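# Pack black garment into laundry bag, close lid

## Task

Place the black garment completely inside the open (unzipped) laundry bag, then close the bag's lid over it. When finished, of the other two garments one must still lie fully inside the bin and the other fully inside the bag, and the bag must be standing on the table. Avoid dropping the black garment into the bag from a height.

## Robot and tools

ROBOT. Two arms: left_arm (a five-finger left hand) and right_arm (a five-finger right hand). Bases in the scene frame: left_arm near (+0.028, +0.272, +0.004) m, right_arm near (+0.012, -0.370, +0.027) m, both turned only slightly about z. A camera stand is fixed behind the arms. Cameras: cam_high (504x504), cam_left_wrist and cam_right_wrist (672x504).

FRAME. Scene frame: origin at table-top height midway between the arms, +x out over the table, +y toward left_arm, +z up. Arm names do not match image sides. Reported end_effector_position (m) and end_effector_quat_wxyz are in this frame and may be off by a few cm.

HAND POINT. A point fixed to the palm: 0.15 m out from the wrist flange along the fingers, 0.05 m in front of the palm. Its +z runs along straight fingers, +y out of the palm, +x across the palm away from the thumb on the right hand (toward the thumb on the left hand). Straight fingers extend about 0.06-0.07 m past the point along +z, sitting 0.06 m behind it along -y. A wrist bracket on the little-finger side can strike objects.

THE 28-NUMBER ROW. One flat list covering both arms, every value in [-1, 1]: left dx, dy, dz, rx, ry, rz; left little, ring, middle, index, thumb_bend, thumb_turn; left force_limit, speed; then the same fourteen for the right arm. The six pose numbers are an OFFSET, not a pose: displacement from that arm's current Hand target along scene axes, 1.0 = 0.6 m for dx/dy/dz and 180 degrees for rx/ry/rz (a single rotation vector, turning about the Hand target position). Finger numbers are absolute targets: -1 open/straight, +1 curled; thumb_turn -1 beside the palm, +1 opposite the fingers. force_limit maps -1..+1 to about 0..10 N (0..15 N for both thumb motors); speed rises from near zero at -1 to full at +0.48 and above. Nothing means 'unchanged': to keep a hand as it is, resend its last executed eight numbers (or, if none sent yet, its hand_measured plus hand_force_limit and hand_speed). To hold an arm still, send 0 for its six pose numbers.

GRIPPING. With thumb_turn at +1 the hand encloses objects roughly 0.035-0.065 m thick, or a handle down to about 0.025 m. For a gentle grip close slowly (speed -0.94 or below). A motor runs only when its target changes by at least 0.002. To grip harder, raise force_limit and send a target more closed than hand_measured; to release, send one more open.

TOOLS.
- execute_actions(actions, cameras): actions is a list of actions; each action is a table of up to 15 rows, one per 1/30 s step, short tables repeating their last row. Every row counts from the Hand target at that action's start, so repeated offsets add up. Images come only for an empty list or when cameras names them (['all'], or names; an unknown name invalidates the call).
- move(target, speed, blend, blocking, cameras): target is one 28-number row, or up to 15 rows, all offsets from the same starting Hand targets. Straight-line paths at speed m/s (0.002-4.3, default 0.25; turning up to twice that in rad/s), capped at 10 s. blend (m) rounds corners between listed targets; 0 stops at each. blocking=false returns after about 0.5 s while motion continues. No collision avoidance. Result adds a 'move:' line: done, off_target, moving, held or fault, plus limits such as paced or held.
- wait(seconds 0-10): lets time pass with last commands held.
- stop(): brakes a running move.
- zoom_image(camera, region [x0,y0,x1,y1] in pixels, at most 504 square): closer look at the newest image of cam_high, cam_left_wrist or cam_right_wrist.
- show_instructions(): shows the scene's reference pages.
- finished_scene(scene): ends the current scene irreversibly; pass its number.

RESULTS. Hand target is the last commanded pose after clipping; the next offsets start from it. The hand often rests 1-5 cm short, mostly low, from friction and weight, which is not a contact sign; the next command re-requests it, so send any remaining gap as an offset. Orientation is clipped to within 40 degrees of the measured one each step. hand_measured, hand_stopped_by (moving, target, force, stalled, fault) and hand_load_n (N at the fingertip, positive pushing open) follow the motor order above; a lost grip shows as load near 0. Joint torques include gravity and have offsets. MOTOR HOT appears at 85 °C; at 100 °C the arm goes limp for 30-60 s.

AVOID. Dropping or releasing moving items, fast swings with a load, hard hits (especially on fixed or heavy parts), pressing the hands against each other, squeezing fingers too hard, and anything falling off or being left off the table. Don't route a hand close past its own base; go around it. Faster moves lag and overshoot more; targets set far past a contact press harder, so back off by commanding the target behind the hand point. Lower the garment into the bag rather than letting it fall.

Each tool is called as name(argument=value, ...) on one line, values as JSON.

Reference images:

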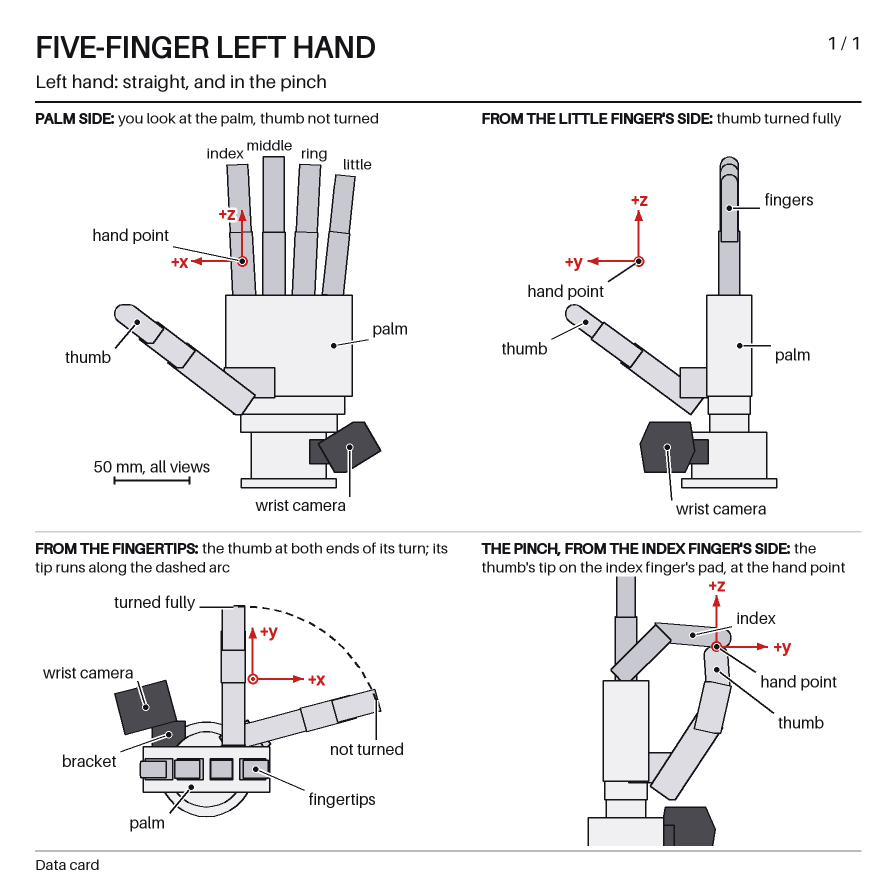

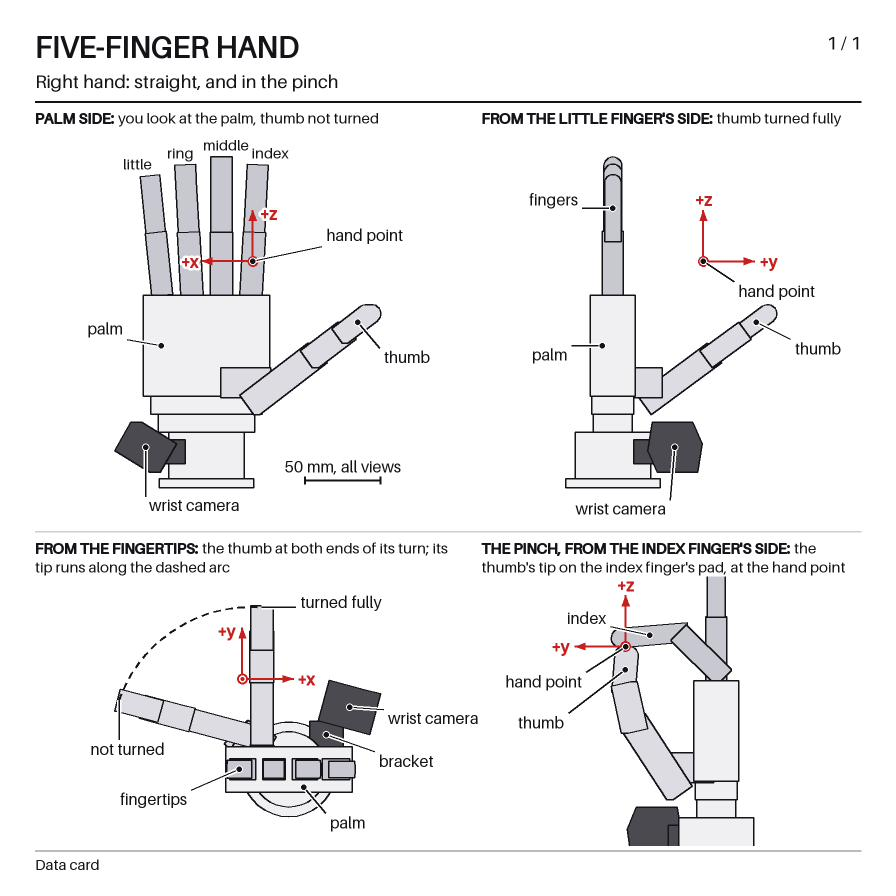

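## Session

execute_actions(actions=[])

Scene clock: 0.00 s.
left_arm: end_effector_position=(+0.5097, +0.4979, +0.1085) hand_measured=(-1.000, -1.000, -1.000, -1.000, -1.000, -1.000) hand_load_n=(+0.0, +0.0, +0.0, +0.0, +0.0, +0.0) hand_stopped_by=(target, target, target, target, target, target) hand_force_limit=0.00 hand_speed=-0.80 end_effector_quat_wxyz=(-0.071, +0.790, -0.393, +0.465) | right_arm: end_effector_position=(+0.4576, +0.0560, +0.2876) hand_measured=(-1.000, -1.000, -1.000, -1.000, -1.000, -1.000) hand_load_n=(+0.0, +0.0, +0.0, +0.0, +0.0, +0.0) hand_stopped_by=(target, target, target, target, target, target) hand_force_limit=0.00 hand_speed=-0.80 end_effector_quat_wxyz=(+0.471, -0.398, +0.738, -0.274)
Joint positions: left_arm=[0.74 1.684 1.077 -0.345 0.817 -0.159] | right_arm=[0.881 1.438 1.179 -0.4 0.846 1.076]
Joint velocities: within noise
Joint torques (N m): no reading
Motor temperatures (°C): left_arm=[34 34 35 37 31 28] | right_arm=[34 41 35 31 29 31]
Heat: left arm: hottest wrist pitch 37 °C; right arm: hottest shoulder 41 °C.
Hand target: left_arm +0.5148, +0.5029, +0.1122; -0.077, +0.787, -0.395, +0.467 | right_arm +0.4612, +0.0610, +0.2946; +0.476, -0.394, +0.738, -0.271

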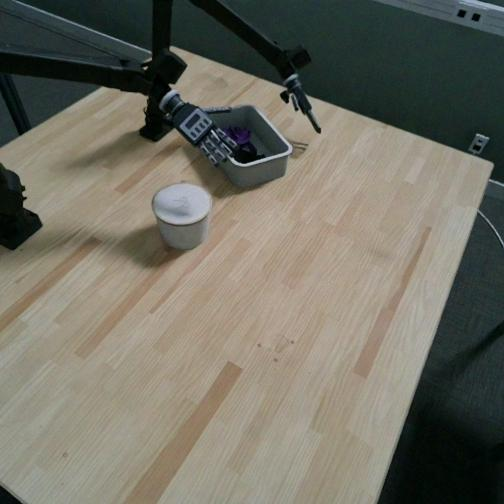

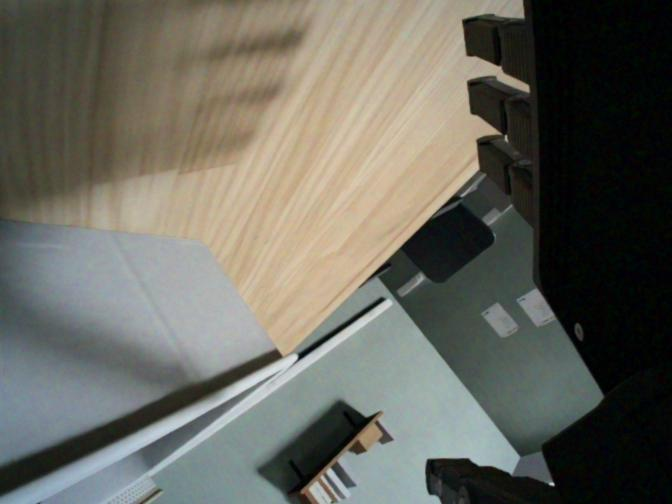

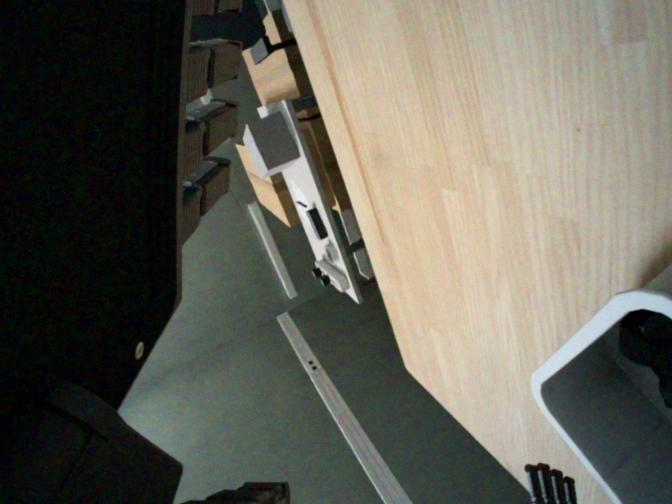

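zoom_image(camera="cam_high", region=[130, 80, 330, 270])

zoom_image(camera="cam_high", region=[190, 90, 310, 200])

zoom_image(camera="cam_high", region=[140, 170, 230, 260])

Scaled by 2.520 from the camera's 504x504 image, which has a finer 720x720 frame.

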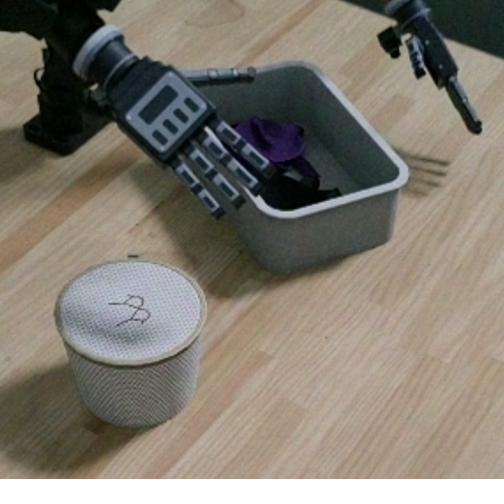

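Scaled by 4.200 from the camera's 504x504 image, which has a finer 720x720 frame.

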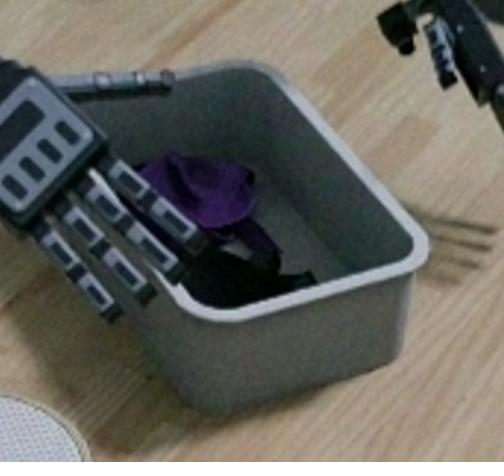

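Scaled by 5.600 from the camera's 504x504 image, which has a finer 720x720 frame.

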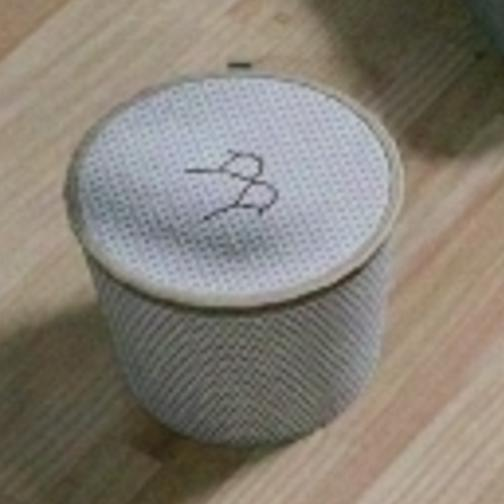

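move(target=[0,0,0,0,0,0,-1,-1,-1,-1,-1,-1,0,-0.8,-0.185,-0.435,0.26,-0.133,0.199,0.130,-1,-1,-1,-1,-1,-1,0,-0.8], cameras=["all"])

Scene clock: 35.93 s.
left_arm: end_effector_position=(+0.5097, +0.4979, +0.1085) hand_measured=(-1.000, -1.000, -1.000, -1.000, -1.000, -1.000) hand_load_n=(+0.0, +0.0, -0.5, +0.0, +0.0, +0.0) hand_stopped_by=(target, target, target, target, target, target) hand_force_limit=0.00 hand_speed=-0.80 end_effector_quat_wxyz=(-0.071, +0.790, -0.393, +0.465) | right_arm: end_effector_position=(+0.3450, -0.1968, +0.4369) hand_measured=(-1.000, -1.000, -1.000, -1.000, -1.000, -1.000) hand_load_n=(-0.5, +0.0, +0.0, +0.0, +0.0, +0.0) hand_stopped_by=(target, target, target, target, target, target) hand_force_limit=0.00 hand_speed=-0.80 end_effector_quat_wxyz=(-0.175, +0.687, -0.682, +0.179)
Joint positions: left_arm=[0.74 1.684 1.077 -0.345 0.817 -0.159] | right_arm=[0.411 1.201 1.653 -1.563 0.218 0.399]
Joint torques (N m): left_arm=[-0.21 -12.1 9.77 1.5 0.63 -0.1] | right_arm=[-1.96 -6.53 11.88 0.64 0.06 -0.11]
Heat: left arm: hottest elbow 38 °C; right arm: hottest shoulder 43 °C.
Hand target: left_arm +0.5148, +0.5029, +0.1122; -0.077, +0.787, -0.395, +0.467 | right_arm +0.3502, -0.1999, +0.4506; -0.183, +0.684, -0.682, +0.183
Off the commanded pose: left_arm 0.008 m, 1 deg | right_arm 0.015 m, 1 deg.
move: off_target (right_arm)

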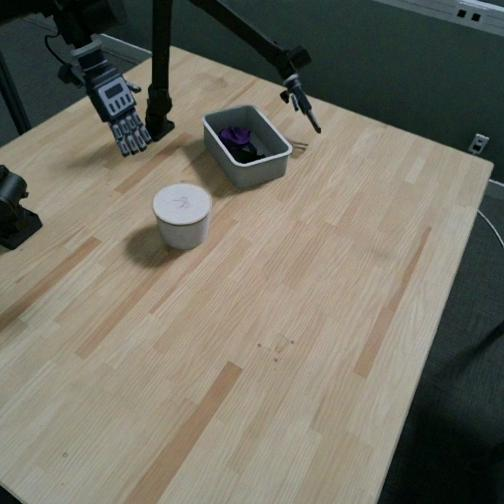

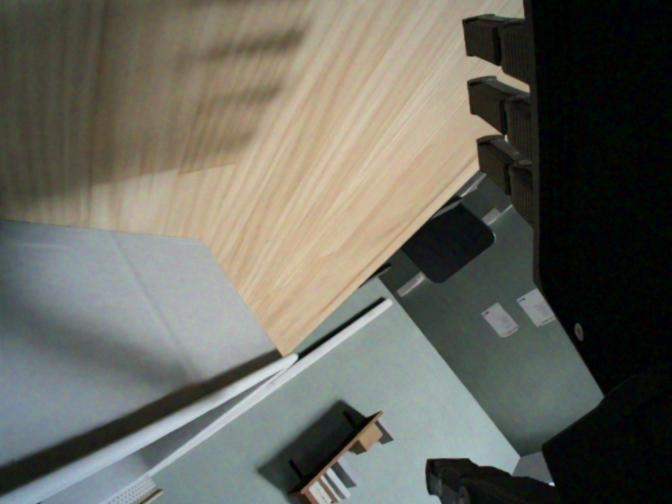

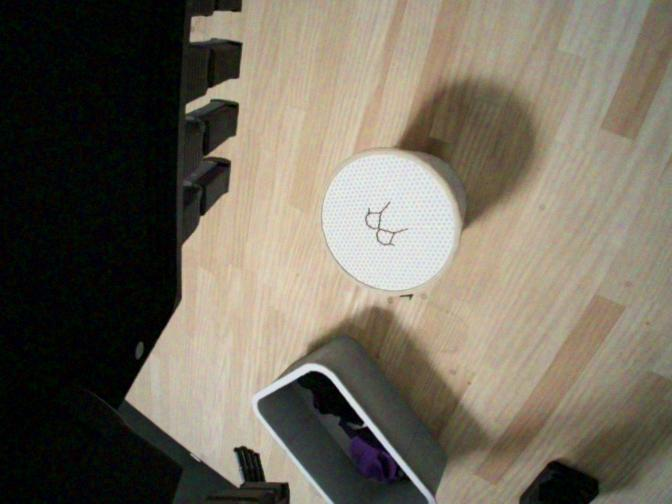

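zoom_image(camera="cam_right_wrist", region=[290, 120, 540, 320])

zoom_image(camera="cam_right_wrist", region=[230, 320, 480, 504])

Scaled by 2.016 from the camera's 672x504 image, which has a finer 960x720 frame.

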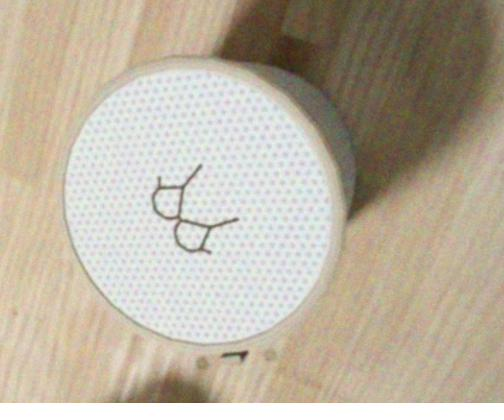

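Scaled by 2.016 from the camera's 672x504 image, which has a finer 960x720 frame.

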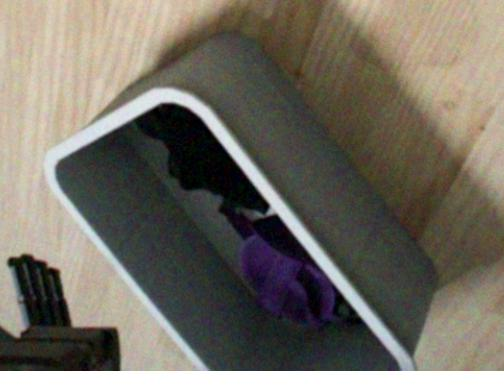

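move(target=[0,0,0,0,0,0,-1,-1,-1,-1,-1,-1,0,-0.8,0.0,0.15,-0.2,0,-0.083,0,-1,-1,-1,-1,-1,-1,0,-0.8], cameras=["cam_right_wrist","cam_high"])

zoom_image(camera="cam_right_wrist", region=[200, 0, 672, 504])

Scene clock: 52.00 s.
left_arm: end_effector_position=(+0.5097, +0.4979, +0.1085) hand_measured=(-1.000, -1.000, -1.000, -1.000, -1.000, -1.000) hand_load_n=(+0.0, +0.0, +0.0, +0.0, +0.0, +0.0) hand_stopped_by=(target, target, target, target, target, target) hand_force_limit=0.00 hand_speed=-0.80 end_effector_quat_wxyz=(-0.071, +0.790, -0.393, +0.465) | right_arm: end_effector_position=(+0.3523, -0.1159, +0.3302) hand_measured=(-1.000, -1.000, -1.000, -1.000, -1.000, -1.000) hand_load_n=(+0.0, +0.0, -0.5, -0.5, +0.0, +0.0) hand_stopped_by=(target, target, target, target, target, target) hand_force_limit=0.00 hand_speed=-0.80 end_effector_quat_wxyz=(-0.262, +0.655, -0.654, +0.272)
Joint positions: left_arm=[0.74 1.684 1.077 -0.345 0.817 -0.159] | right_arm=[0.695 1.106 1.224 -1.072 0.502 0.577]
Joint torques (N m): left_arm=[-0.15 -12.04 9.81 1.36 0.63 -0.11] | right_arm=[-0.03 -7.18 8.81 1.85 0.43 0.07]
Motor temperatures (°C): left_arm=[34 35 39 37 31 28] | right_arm=[34 43 42 31 29 30]
Heat: left arm: hottest elbow 39 °C; right arm: hottest shoulder 43 °C.
Hand target: left_arm +0.5148, +0.5029, +0.1122; -0.077, +0.787, -0.395, +0.467 | right_arm +0.3502, -0.1100, +0.3303; -0.270, +0.654, -0.653, +0.270
Off the commanded pose: left_arm 0.008 m, 1 deg | right_arm 0.006 m, 1 deg.
move: done
Images, in order (width x height): cam_high 504x504, cam_right_wrist 672x504.

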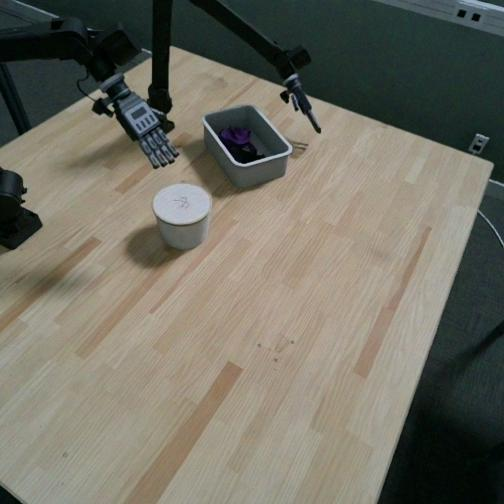

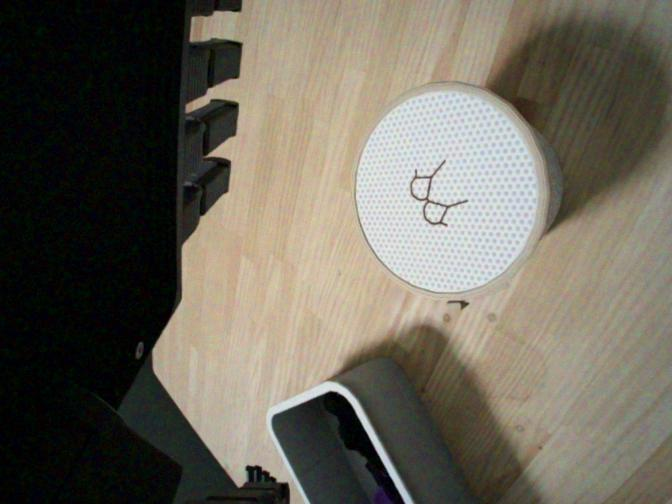

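Scaled by 1.000.

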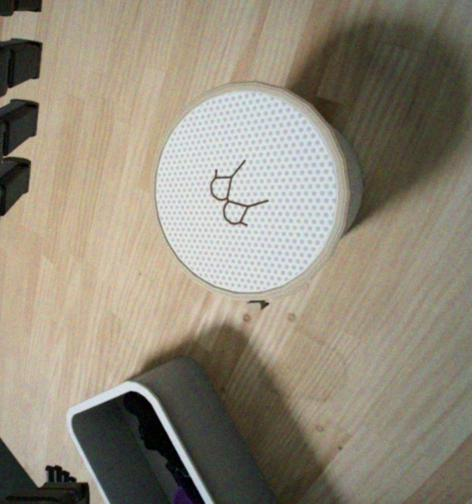

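zoom_image(camera="cam_right_wrist", region=[390, 240, 540, 350])

zoom_image(camera="cam_right_wrist", region=[340, 60, 580, 240])

Scaled by 3.360 from the camera's 672x504 image, which has a finer 960x720 frame.

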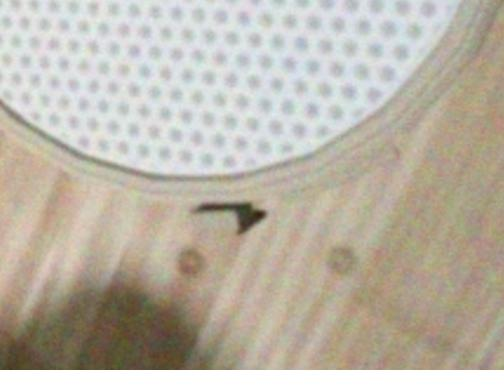

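Scaled by 2.100 from the camera's 672x504 image, which has a finer 960x720 frame.

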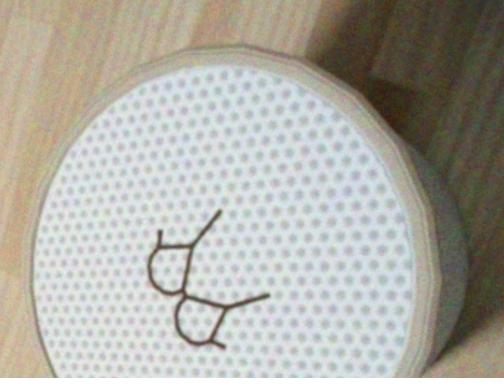

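move(target=[0,0,0,0,0,0,-1,-1,-1,-1,-1,-1,0,-0.8,-0.1,-0.067,-0.233,0,-0.139,0,-1,-1,-1,-1,-1,-1,0,-0.8], cameras=["cam_right_wrist"])

zoom_image(camera="cam_right_wrist", region=[240, 100, 580, 400])

Scene clock: 73.27 s.
left_arm: end_effector_position=(+0.5097, +0.4979, +0.1085) hand_measured=(-1.000, -1.000, -1.000, -1.000, -1.000, -1.000) hand_load_n=(+0.0, +0.0, +0.0, +0.0, +0.0, -0.5) hand_stopped_by=(target, target, target, target, target, target) hand_force_limit=0.00 hand_speed=-0.80 end_effector_quat_wxyz=(-0.071, +0.790, -0.393, +0.465) | right_arm: end_effector_position=(+0.2930, -0.1538, +0.1898) hand_measured=(-1.000, -1.000, -1.000, -1.000, -1.000, -1.000) hand_load_n=(+0.0, +0.0, +0.0, +0.0, +0.0, +0.0) hand_stopped_by=(target, target, target, target, target, target) hand_force_limit=0.00 hand_speed=-0.80 end_effector_quat_wxyz=(-0.399, +0.578, -0.585, +0.407)
Joint positions: left_arm=[0.74 1.684 1.077 -0.345 0.817 -0.159] | right_arm=[0.96 0.772 0.471 -0.323 0.926 0.518]
Joint torques (N m): left_arm=[-0.15 -12.04 9.62 1.42 0.63 -0.13] | right_arm=[0.03 -2.61 8.7 1.98 0.5 -0.14]
Heat: left arm: hottest elbow 40 °C; right arm: hottest shoulder 42 °C.
Hand target: left_arm +0.5148, +0.5029, +0.1122; -0.077, +0.787, -0.395, +0.467 | right_arm +0.2903, -0.1501, +0.1907; -0.405, +0.580, -0.579, +0.405
Off the commanded pose: left_arm 0.008 m, 1 deg | right_arm 0.005 m, 1 deg.
move: done
Images, in order (width x height): cam_right_wrist 672x504.

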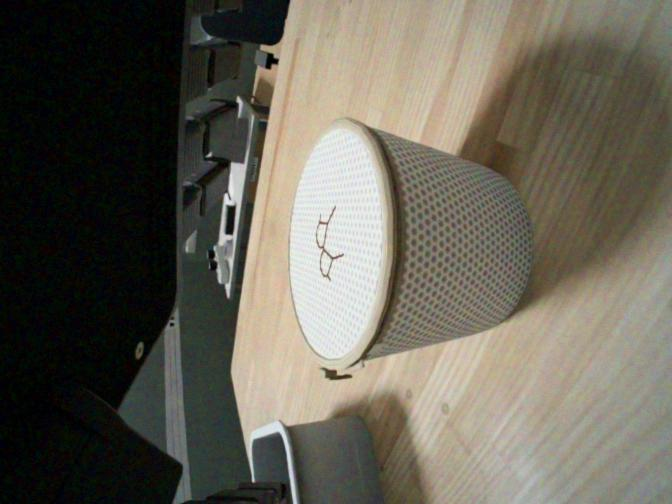

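Scaled by 1.482 from the camera's 672x504 image, which has a finer 960x720 frame.

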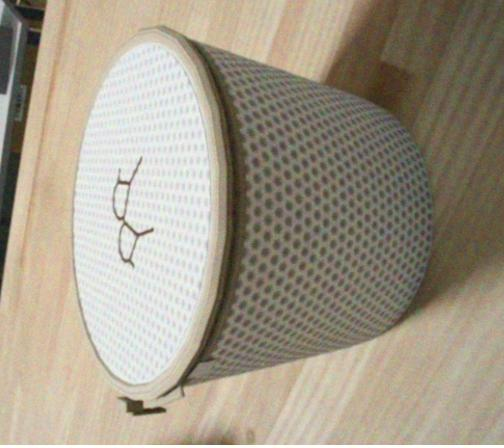

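zoom_image(camera="cam_right_wrist", region=[290, 320, 410, 410])

zoom_image(camera="cam_right_wrist", region=[330, 100, 450, 190])

zoom_image(camera="cam_right_wrist", region=[350, 180, 470, 340])

Scaled by 4.200 from the camera's 672x504 image, which has a finer 960x720 frame.

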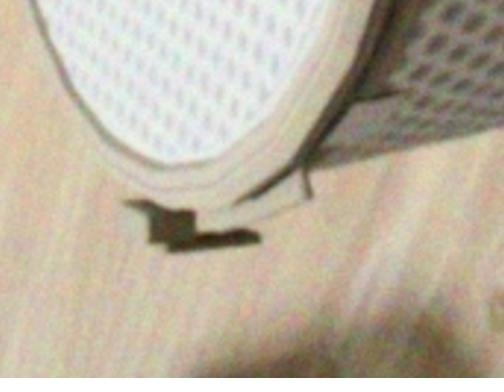

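Scaled by 4.200 from the camera's 672x504 image, which has a finer 960x720 frame.

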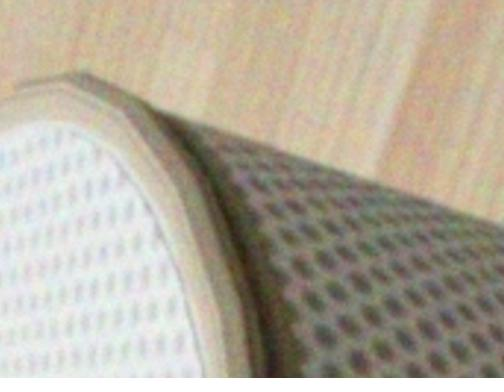

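Scaled by 3.150 from the camera's 672x504 image, which has a finer 960x720 frame.

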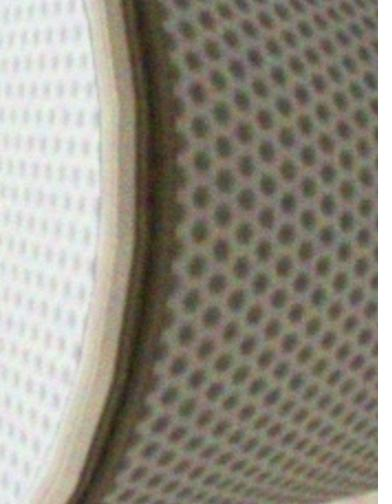

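move(target=[[-0.167,-0.083,0.417,0.115,-0.06,-0.112,-1,-1,-1,-1,-1,-1,0,-0.8,0,0,0,0,0,0,-1,-1,-1,-1,-1,-1,0,-0.8],[-0.292,-0.555,0.263,0.2297,-0.1204,-0.2248,-1,-1,-1,-1,-1,-1,0,-0.8,0,0,0,0,0,0,-1,-1,-1,-1,-1,-1,0,-0.8]], blend=[0.05,0], cameras=["cam_left_wrist","cam_high"])

Scene clock: 91.73 s.
left_arm: end_effector_position=(+0.3390, +0.1733, +0.2711) hand_measured=(-1.000, -1.000, -1.000, -1.000, -1.000, -1.000) hand_load_n=(+0.0, +0.0, +0.0, +0.0, +0.0, -0.5) hand_stopped_by=(target, target, target, target, target, target) hand_force_limit=0.00 hand_speed=-0.80 end_effector_quat_wxyz=(+0.250, -0.434, +0.752, -0.428) | right_arm: end_effector_position=(+0.2930, -0.1538, +0.1898) hand_measured=(-1.000, -1.000, -1.000, -1.000, -1.000, -1.000) hand_load_n=(-0.5, +0.0, +0.0, +0.0, +0.0, +0.0) hand_stopped_by=(target, target, target, target, target, target) hand_force_limit=0.00 hand_speed=-0.80 end_effector_quat_wxyz=(-0.398, +0.578, -0.585, +0.407)
Joint positions: left_arm=[-0.04 0.667 0.775 -0.7 0.428 0.277] | right_arm=[0.96 0.772 0.471 -0.323 0.926 0.517]
Joint torques (N m): left_arm=[-0.56 -0.97 9.62 2.56 0.18 -0.19] | right_arm=[0.03 -2.61 8.7 2.11 0.5 -0.12]
Heat: left arm: hottest elbow 41 °C; right arm: hottest shoulder 42 °C.
Hand target: left_arm +0.3395, +0.1699, +0.2700; +0.251, -0.432, +0.750, -0.433 | right_arm +0.2903, -0.1501, +0.1907; -0.405, +0.580, -0.579, +0.405
Off the commanded pose: left_arm 0.004 m, 1 deg | right_arm 0.005 m, 1 deg.
move: done
Images, in order (width x height): cam_high 504x504, cam_left_wrist 672x504.

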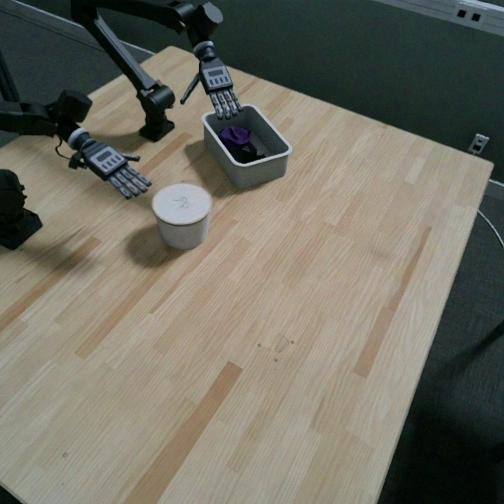

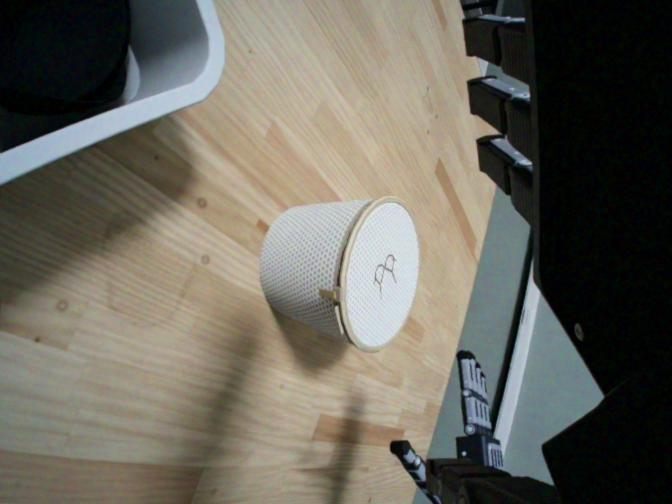

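zoom_image(camera="cam_left_wrist", region=[250, 180, 440, 370])

zoom_image(camera="cam_left_wrist", region=[300, 260, 380, 350])

Scaled by 2.653 from the camera's 672x504 image, which has a finer 960x720 frame.

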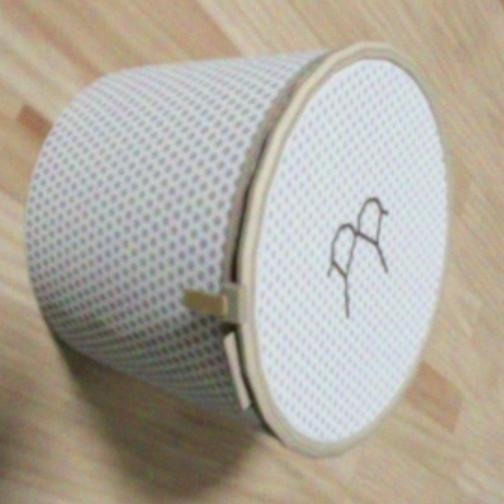

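Scaled by 5.600 from the camera's 672x504 image, which has a finer 960x720 frame.

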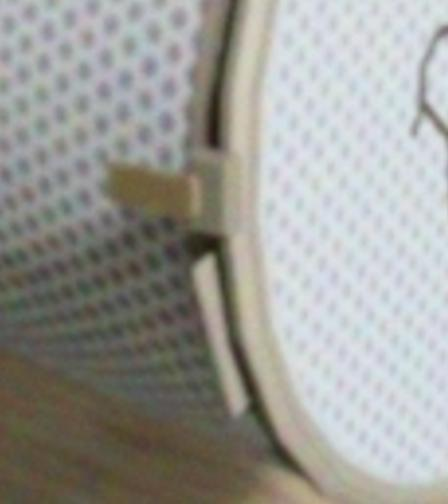

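move(target=[0,0,0,0,0,0,-1,-1,-1,-1,-1,-1,0,-0.8,0.177,-0.15,0.05,-0.019,0.053,0.221,-1,-1,-1,-1,-1,-1,0,-0.8], cameras=["cam_right_wrist","cam_high"])

zoom_image(camera="cam_right_wrist", region=[200, 100, 600, 400])

Scene clock: 105.43 s.
left_arm: end_effector_position=(+0.3390, +0.1734, +0.2711) hand_measured=(-1.000, -1.000, -1.000, -1.000, -1.000, -1.000) hand_load_n=(+0.0, +0.0, +0.0, +0.0, +0.0, +0.0) hand_stopped_by=(target, target, target, target, target, target) hand_force_limit=0.00 hand_speed=-0.80 end_effector_quat_wxyz=(+0.250, -0.434, +0.752, -0.428) | right_arm: end_effector_position=(+0.3821, -0.2359, +0.2034) hand_measured=(-1.000, -1.000, -1.000, -1.000, -1.000, -1.000) hand_load_n=(-0.5, -0.5, +0.0, +0.0, +0.0, +0.0) hand_stopped_by=(target, target, target, target, target, target) hand_force_limit=0.00 hand_speed=-0.80 end_effector_quat_wxyz=(-0.450, +0.788, -0.370, +0.199)
Joint positions: left_arm=[-0.04 0.667 0.775 -0.7 0.427 0.276] | right_arm=[0.025 0.971 0.679 -0.352 -0.541 -0.345]
Joint torques (N m): left_arm=[-0.5 -1.14 9.61 2.59 0.18 -0.18] | right_arm=[-1.9 -4.07 13.03 1.14 -0.41 -0.1]
Heat: left arm: hottest elbow 42 °C; right arm: hottest shoulder 41 °C.
Hand target: left_arm +0.3396, +0.1699, +0.2700; +0.251, -0.432, +0.750, -0.433 | right_arm +0.3964, -0.2402, +0.2206; -0.453, +0.785, -0.366, +0.211
Off the commanded pose: left_arm 0.004 m, 1 deg | right_arm 0.023 m, 2 deg.
move: off_target (right_arm)
Images, in order (width x height): cam_high 504x504, cam_right_wrist 672x504.

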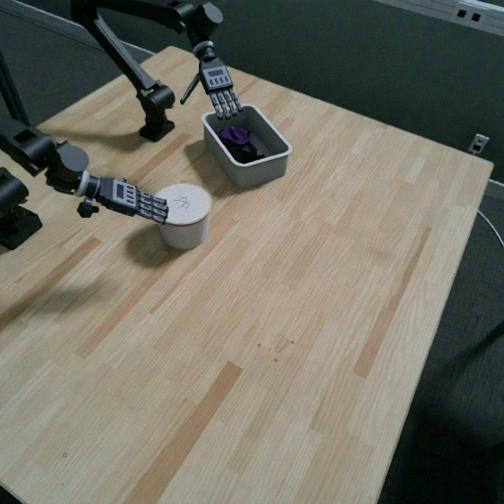

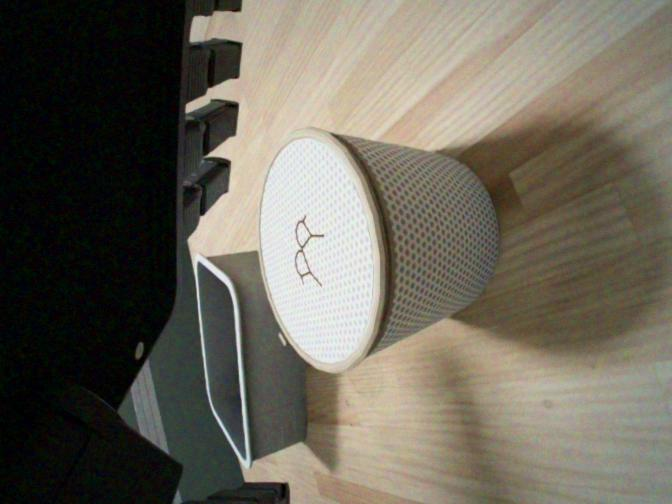

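Scaled by 1.260 from the camera's 672x504 image, which has a finer 960x720 frame.

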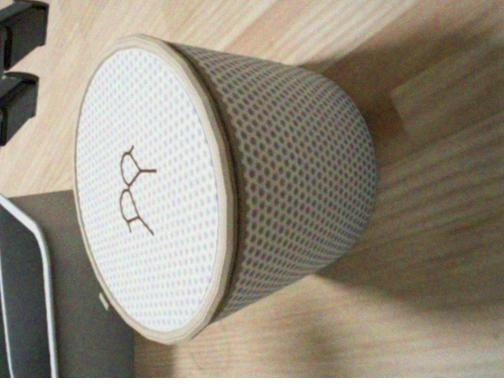

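move(target=[[0,0,0,0,0,0,-1,-1,-1,-1,-1,-1,0,-0.8,-0.11,-0.017,-0.033,0.2636,0.3273,-0.1637,1,1,1,1,-1,-1,0,0],[0,0,0,0,0,0,-1,-1,-1,-1,-1,-1,0,-0.8,-0.077,0.1,-0.134,0.2636,0.3273,-0.1637,1,1,1,1,-1,-1,0,0]], cameras=["cam_right_wrist","cam_high"])

zoom_image(camera="cam_right_wrist", region=[200, 50, 672, 450])

Scene clock: 159.13 s.
left_arm: end_effector_position=(+0.3390, +0.1734, +0.2711) hand_measured=(-1.000, -1.000, -1.000, -1.000, -1.000, -1.000) hand_load_n=(+0.0, +0.0, +0.0, +0.0, +0.0, +0.0) hand_stopped_by=(target, target, target, target, target, target) hand_force_limit=0.00 hand_speed=-0.80 end_effector_quat_wxyz=(+0.250, -0.434, +0.752, -0.428) | right_arm: end_effector_position=(+0.3529, -0.1854, +0.1456) hand_measured=(+1.000, +1.000, +1.000, +1.000, -1.000, -1.000) hand_load_n=(+0.0, +0.0, +0.0, +0.0, +0.0, +0.0) hand_stopped_by=(target, target, target, target, target, target) hand_force_limit=0.00 hand_speed=0.00 end_effector_quat_wxyz=(+0.425, -0.436, +0.757, +0.237)
Joint positions: left_arm=[-0.04 0.667 0.775 -0.7 0.427 0.276] | right_arm=[-0.052 1.266 0.517 -0.134 -0.821 0.83]
Joint torques (N m): left_arm=[-0.85 -1.44 9.65 2.52 0.21 -0.19] | right_arm=[0.09 -5.48 6.57 1.85 -0.47 0.12]
Motor temperatures (°C): left_arm=[33 34 44 36 29 27] | right_arm=[33 41 45 30 29 30]
Heat: left arm: hottest elbow 44 °C; right arm: hottest elbow 45 °C.
Hand target: left_arm +0.3396, +0.1699, +0.2700; +0.251, -0.432, +0.750, -0.433 | right_arm +0.3503, -0.1801, +0.1403; +0.420, -0.437, +0.758, +0.242
Off the commanded pose: left_arm 0.004 m, 1 deg | right_arm 0.008 m, 1 deg.
move: done
Images, in order (width x height): cam_high 504x504, cam_right_wrist 672x504.

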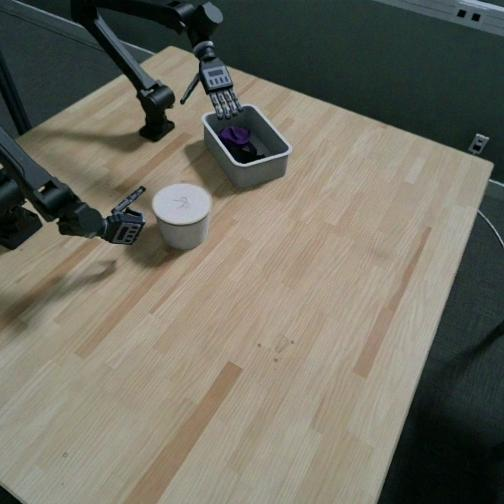

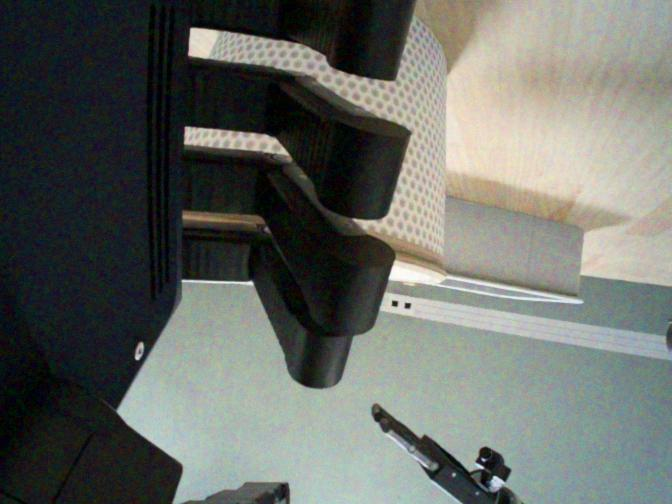

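Scaled by 1.068 from the camera's 672x504 image, which has a finer 960x720 frame.

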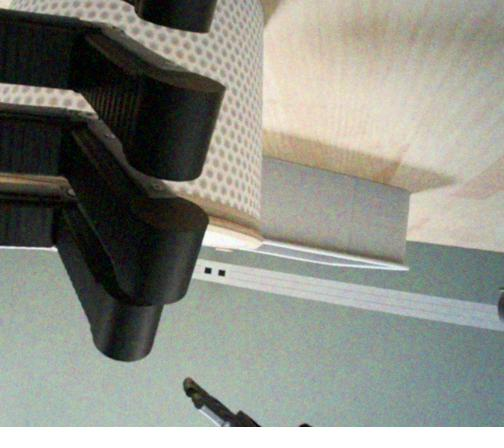

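move(target=[0,0,0,0,0,0,-1,-1,-1,-1,-1,-1,0,-0.8,0.0,-0.08,-0.02,0,0,0,1,1,1,1,-1,-1,0,0])

move(target=[0,0,0,0,0,0,-1,-1,-1,-1,-1,-1,0,-0.8,0,0,0,0,0,0,-1,-1,-1,-1,-1,-1,0,0.2], cameras=["cam_right_wrist"])

zoom_image(camera="cam_right_wrist", region=[200, 170, 500, 370])

Scene clock: 165.50 s.
left_arm: end_effector_position=(+0.3390, +0.1734, +0.2711) hand_measured=(-1.000, -1.000, -1.000, -1.000, -1.000, -1.000) hand_load_n=(+0.0, +0.0, -0.5, +0.0, +0.0, +0.0) hand_stopped_by=(target, target, target, target, target, target) hand_force_limit=0.00 hand_speed=-0.80 end_effector_quat_wxyz=(+0.250, -0.434, +0.752, -0.428) | right_arm: end_effector_position=(+0.3431, -0.2227, +0.1274) hand_measured=(+1.000, +1.000, +1.000, +1.000, -1.000, -1.000) hand_load_n=(+0.5, +0.0, +0.0, +0.0, +0.0, +0.0) hand_stopped_by=(target, target, target, target, target, target) hand_force_limit=0.00 hand_speed=0.00 end_effector_quat_wxyz=(+0.419, -0.439, +0.756, +0.245)
Joint positions: left_arm=[-0.04 0.667 0.775 -0.7 0.427 0.276] | right_arm=[-0.181 1.318 0.517 -0.232 -0.907 0.651]
Joint torques (N m): left_arm=[-0.73 -1.14 9.61 2.55 0.18 -0.2] | right_arm=[-1.96 -5.66 8.06 0.61 -0.75 -0.08]
Heat: left arm: hottest elbow 44 °C; right arm: hottest elbow 45 °C.
Hand target: left_arm +0.3396, +0.1699, +0.2700; +0.251, -0.432, +0.750, -0.433 | right_arm +0.3503, -0.2282, +0.1283; +0.420, -0.437, +0.758, +0.242
Off the commanded pose: left_arm 0.004 m, 1 deg | right_arm 0.009 m, 0 deg.
move: done

Scene clock: 166.40 s.
left_arm: end_effector_position=(+0.3390, +0.1734, +0.2711) hand_measured=(-1.000, -1.000, -1.000, -1.000, -1.000, -1.000) hand_load_n=(+0.0, +0.0, +0.0, +0.0, +0.0, -0.5) hand_stopped_by=(target, target, target, target, target, target) hand_force_limit=0.00 hand_speed=-0.80 end_effector_quat_wxyz=(+0.250, -0.434, +0.752, -0.428) | right_arm: end_effector_position=(+0.3429, -0.2226, +0.1273) hand_measured=(-1.000, -1.000, -1.000, -1.000, -1.000, -1.000) hand_load_n=(+0.0, +0.0, +0.0, +0.0, +0.0, +0.0) hand_stopped_by=(target, target, target, target, target, target) hand_force_limit=0.00 hand_speed=0.20 end_effector_quat_wxyz=(+0.419, -0.440, +0.756, +0.245)
Joint positions: left_arm=[-0.04 0.667 0.775 -0.7 0.427 0.276] | right_arm=[-0.181 1.318 0.517 -0.233 -0.908 0.649]
Joint torques (N m): left_arm=[-0.97 -0.91 9.68 2.56 0.18 -0.19] | right_arm=[-1.96 -5.71 8.08 0.65 -0.74 -0.1]
Heat: left arm: hottest elbow 44 °C; right arm: hottest elbow 45 °C.
Hand target: left_arm +0.3396, +0.1699, +0.2700; +0.251, -0.432, +0.750, -0.433 | right_arm +0.3503, -0.2282, +0.1283; +0.420, -0.437, +0.758, +0.242
Off the commanded pose: left_arm 0.004 m, 1 deg | right_arm 0.009 m, 1 deg.
move: done
Images, in order (width x height): cam_right_wrist 672x504.

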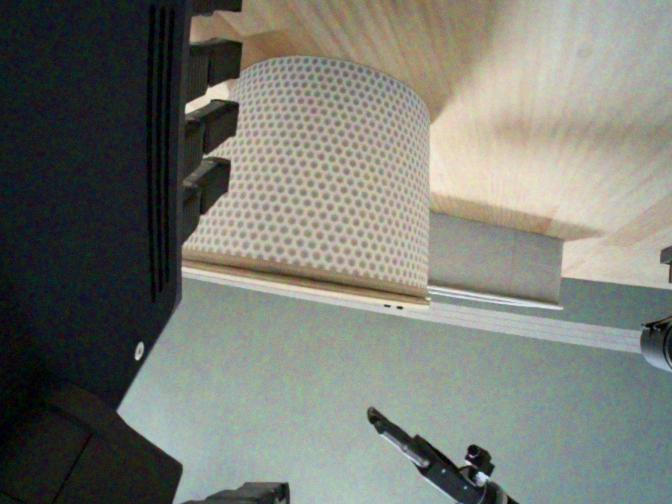

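Scaled by 1.680 from the camera's 672x504 image, which has a finer 960x720 frame.

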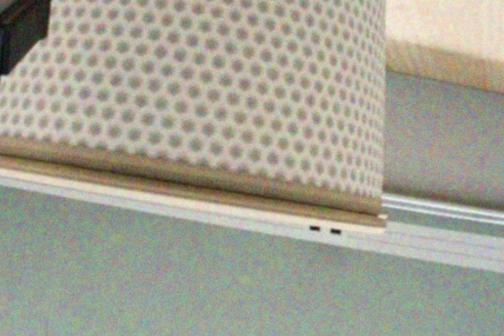

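zoom_image(camera="cam_right_wrist", region=[370, 240, 450, 320])

zoom_image(camera="cam_right_wrist", region=[180, 230, 280, 300])

Scaled by 6.300 from the camera's 672x504 image, which has a finer 960x720 frame.

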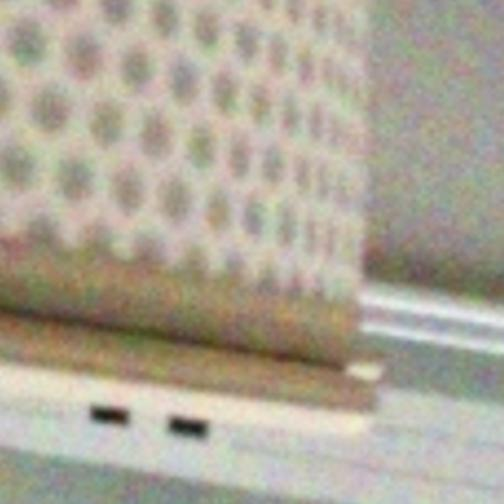

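Scaled by 5.040 from the camera's 672x504 image, which has a finer 960x720 frame.

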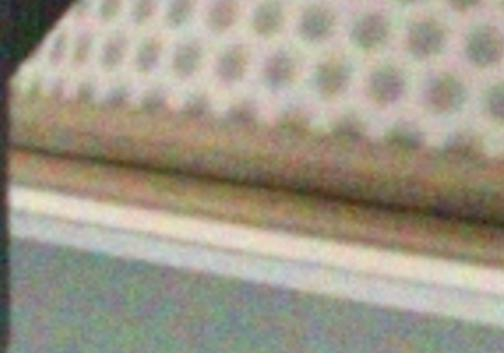

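move(target=[[0,0,0,0,0,0,-1,-1,-1,-1,-1,-1,0,-0.8,-0.133,-0.033,0.033,-0.184,-0.4665,0.0745,-1,-1,-1,-1,-1,-1,0,0.2],[0,0,0,0,0,0,-1,-1,-1,-1,-1,-1,0,-0.8,-0.117,0.068,-0.088,-0.184,-0.4665,0.0745,-1,-1,-1,-1,-1,-1,0,0.2]], cameras=["cam_right_wrist","cam_high"])

zoom_image(camera="cam_high", region=[60, 120, 260, 280])

Scene clock: 191.33 s.
left_arm: end_effector_position=(+0.3390, +0.1734, +0.2711) hand_measured=(-1.000, -1.000, -1.000, -1.000, -1.000, -1.000) hand_load_n=(+0.0, +0.0, +0.0, +0.0, +0.0, -0.5) hand_stopped_by=(target, target, target, target, target, target) hand_force_limit=0.00 hand_speed=-0.80 end_effector_quat_wxyz=(+0.250, -0.434, +0.752, -0.428) | right_arm: end_effector_position=(+0.2692, -0.2437, +0.1498) hand_measured=(-1.000, -1.000, -1.000, -1.000, -1.000, -1.000) hand_load_n=(+0.0, +0.0, +0.0, +0.0, +0.0, +0.0) hand_stopped_by=(target, target, target, target, target, target) hand_force_limit=0.00 hand_speed=0.20 end_effector_quat_wxyz=(+0.653, -0.656, +0.273, -0.261)
Joint positions: left_arm=[-0.04 0.667 0.775 -0.7 0.427 0.276] | right_arm=[-0.279 0.716 0.021 0.674 -1.029 -0.003]
Joint torques (N m): left_arm=[-0.73 -1.38 9.54 2.56 0.17 -0.17] | right_arm=[-1.03 0.03 7.66 1.47 -0.05 -0.02]
Heat: left arm: hottest elbow 44 °C; right arm: hottest elbow 43 °C.
Hand target: left_arm +0.3396, +0.1699, +0.2700; +0.251, -0.432, +0.750, -0.433 | right_arm +0.2690, -0.2436, +0.1496; +0.653, -0.656, +0.274, -0.260 (not the last commanded pose)
Off the commanded pose: left_arm 0.004 m, 1 deg | right_arm 0.094 m, 1 deg.
move: held (right_arm; a check stopped the path); path passed 1 of 2 targets; limits=held
pose unreachable (right arm): on one or more control steps of this call, first in action 0 (counted from 0), this arm could not follow its commanded pose, so it was not sent that pose on those steps. It may still have moved: this result reports where it is.
cause: moving toward the commanded pose would bring two parts of the arm too close to each other (joints 2 (shoulder) and 3 (elbow) lie between them).
Images, in order (width x height): cam_high 504x504, cam_right_wrist 672x504.

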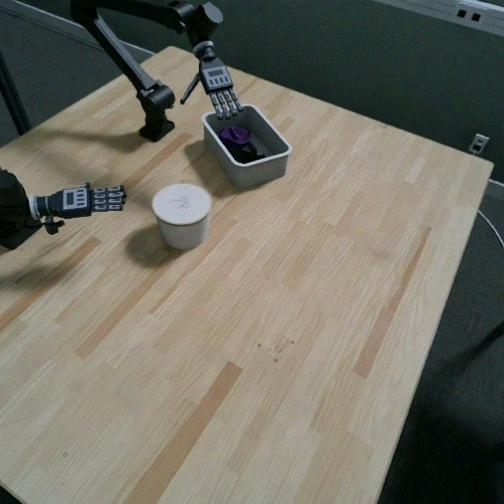

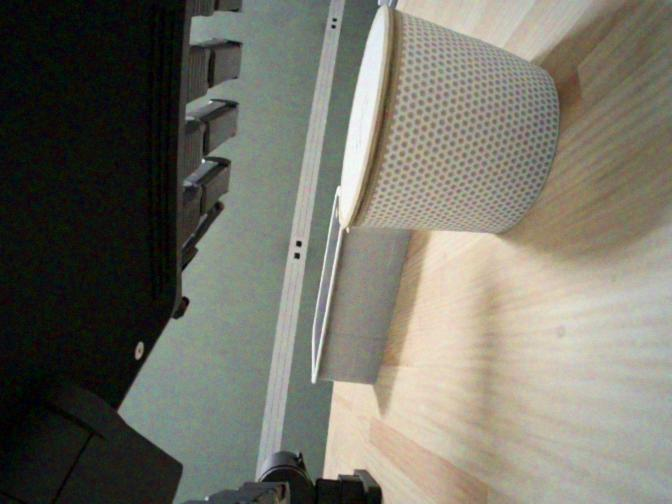

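Scaled by 2.520 from the camera's 504x504 image, which has a finer 720x720 frame.

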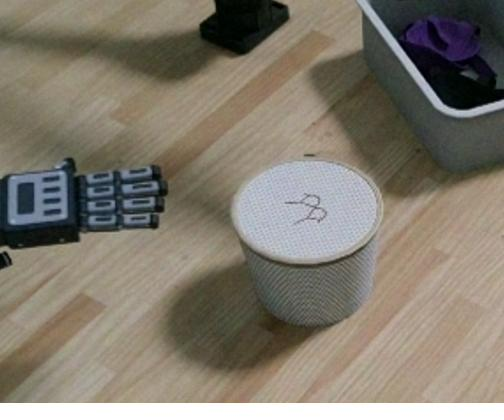

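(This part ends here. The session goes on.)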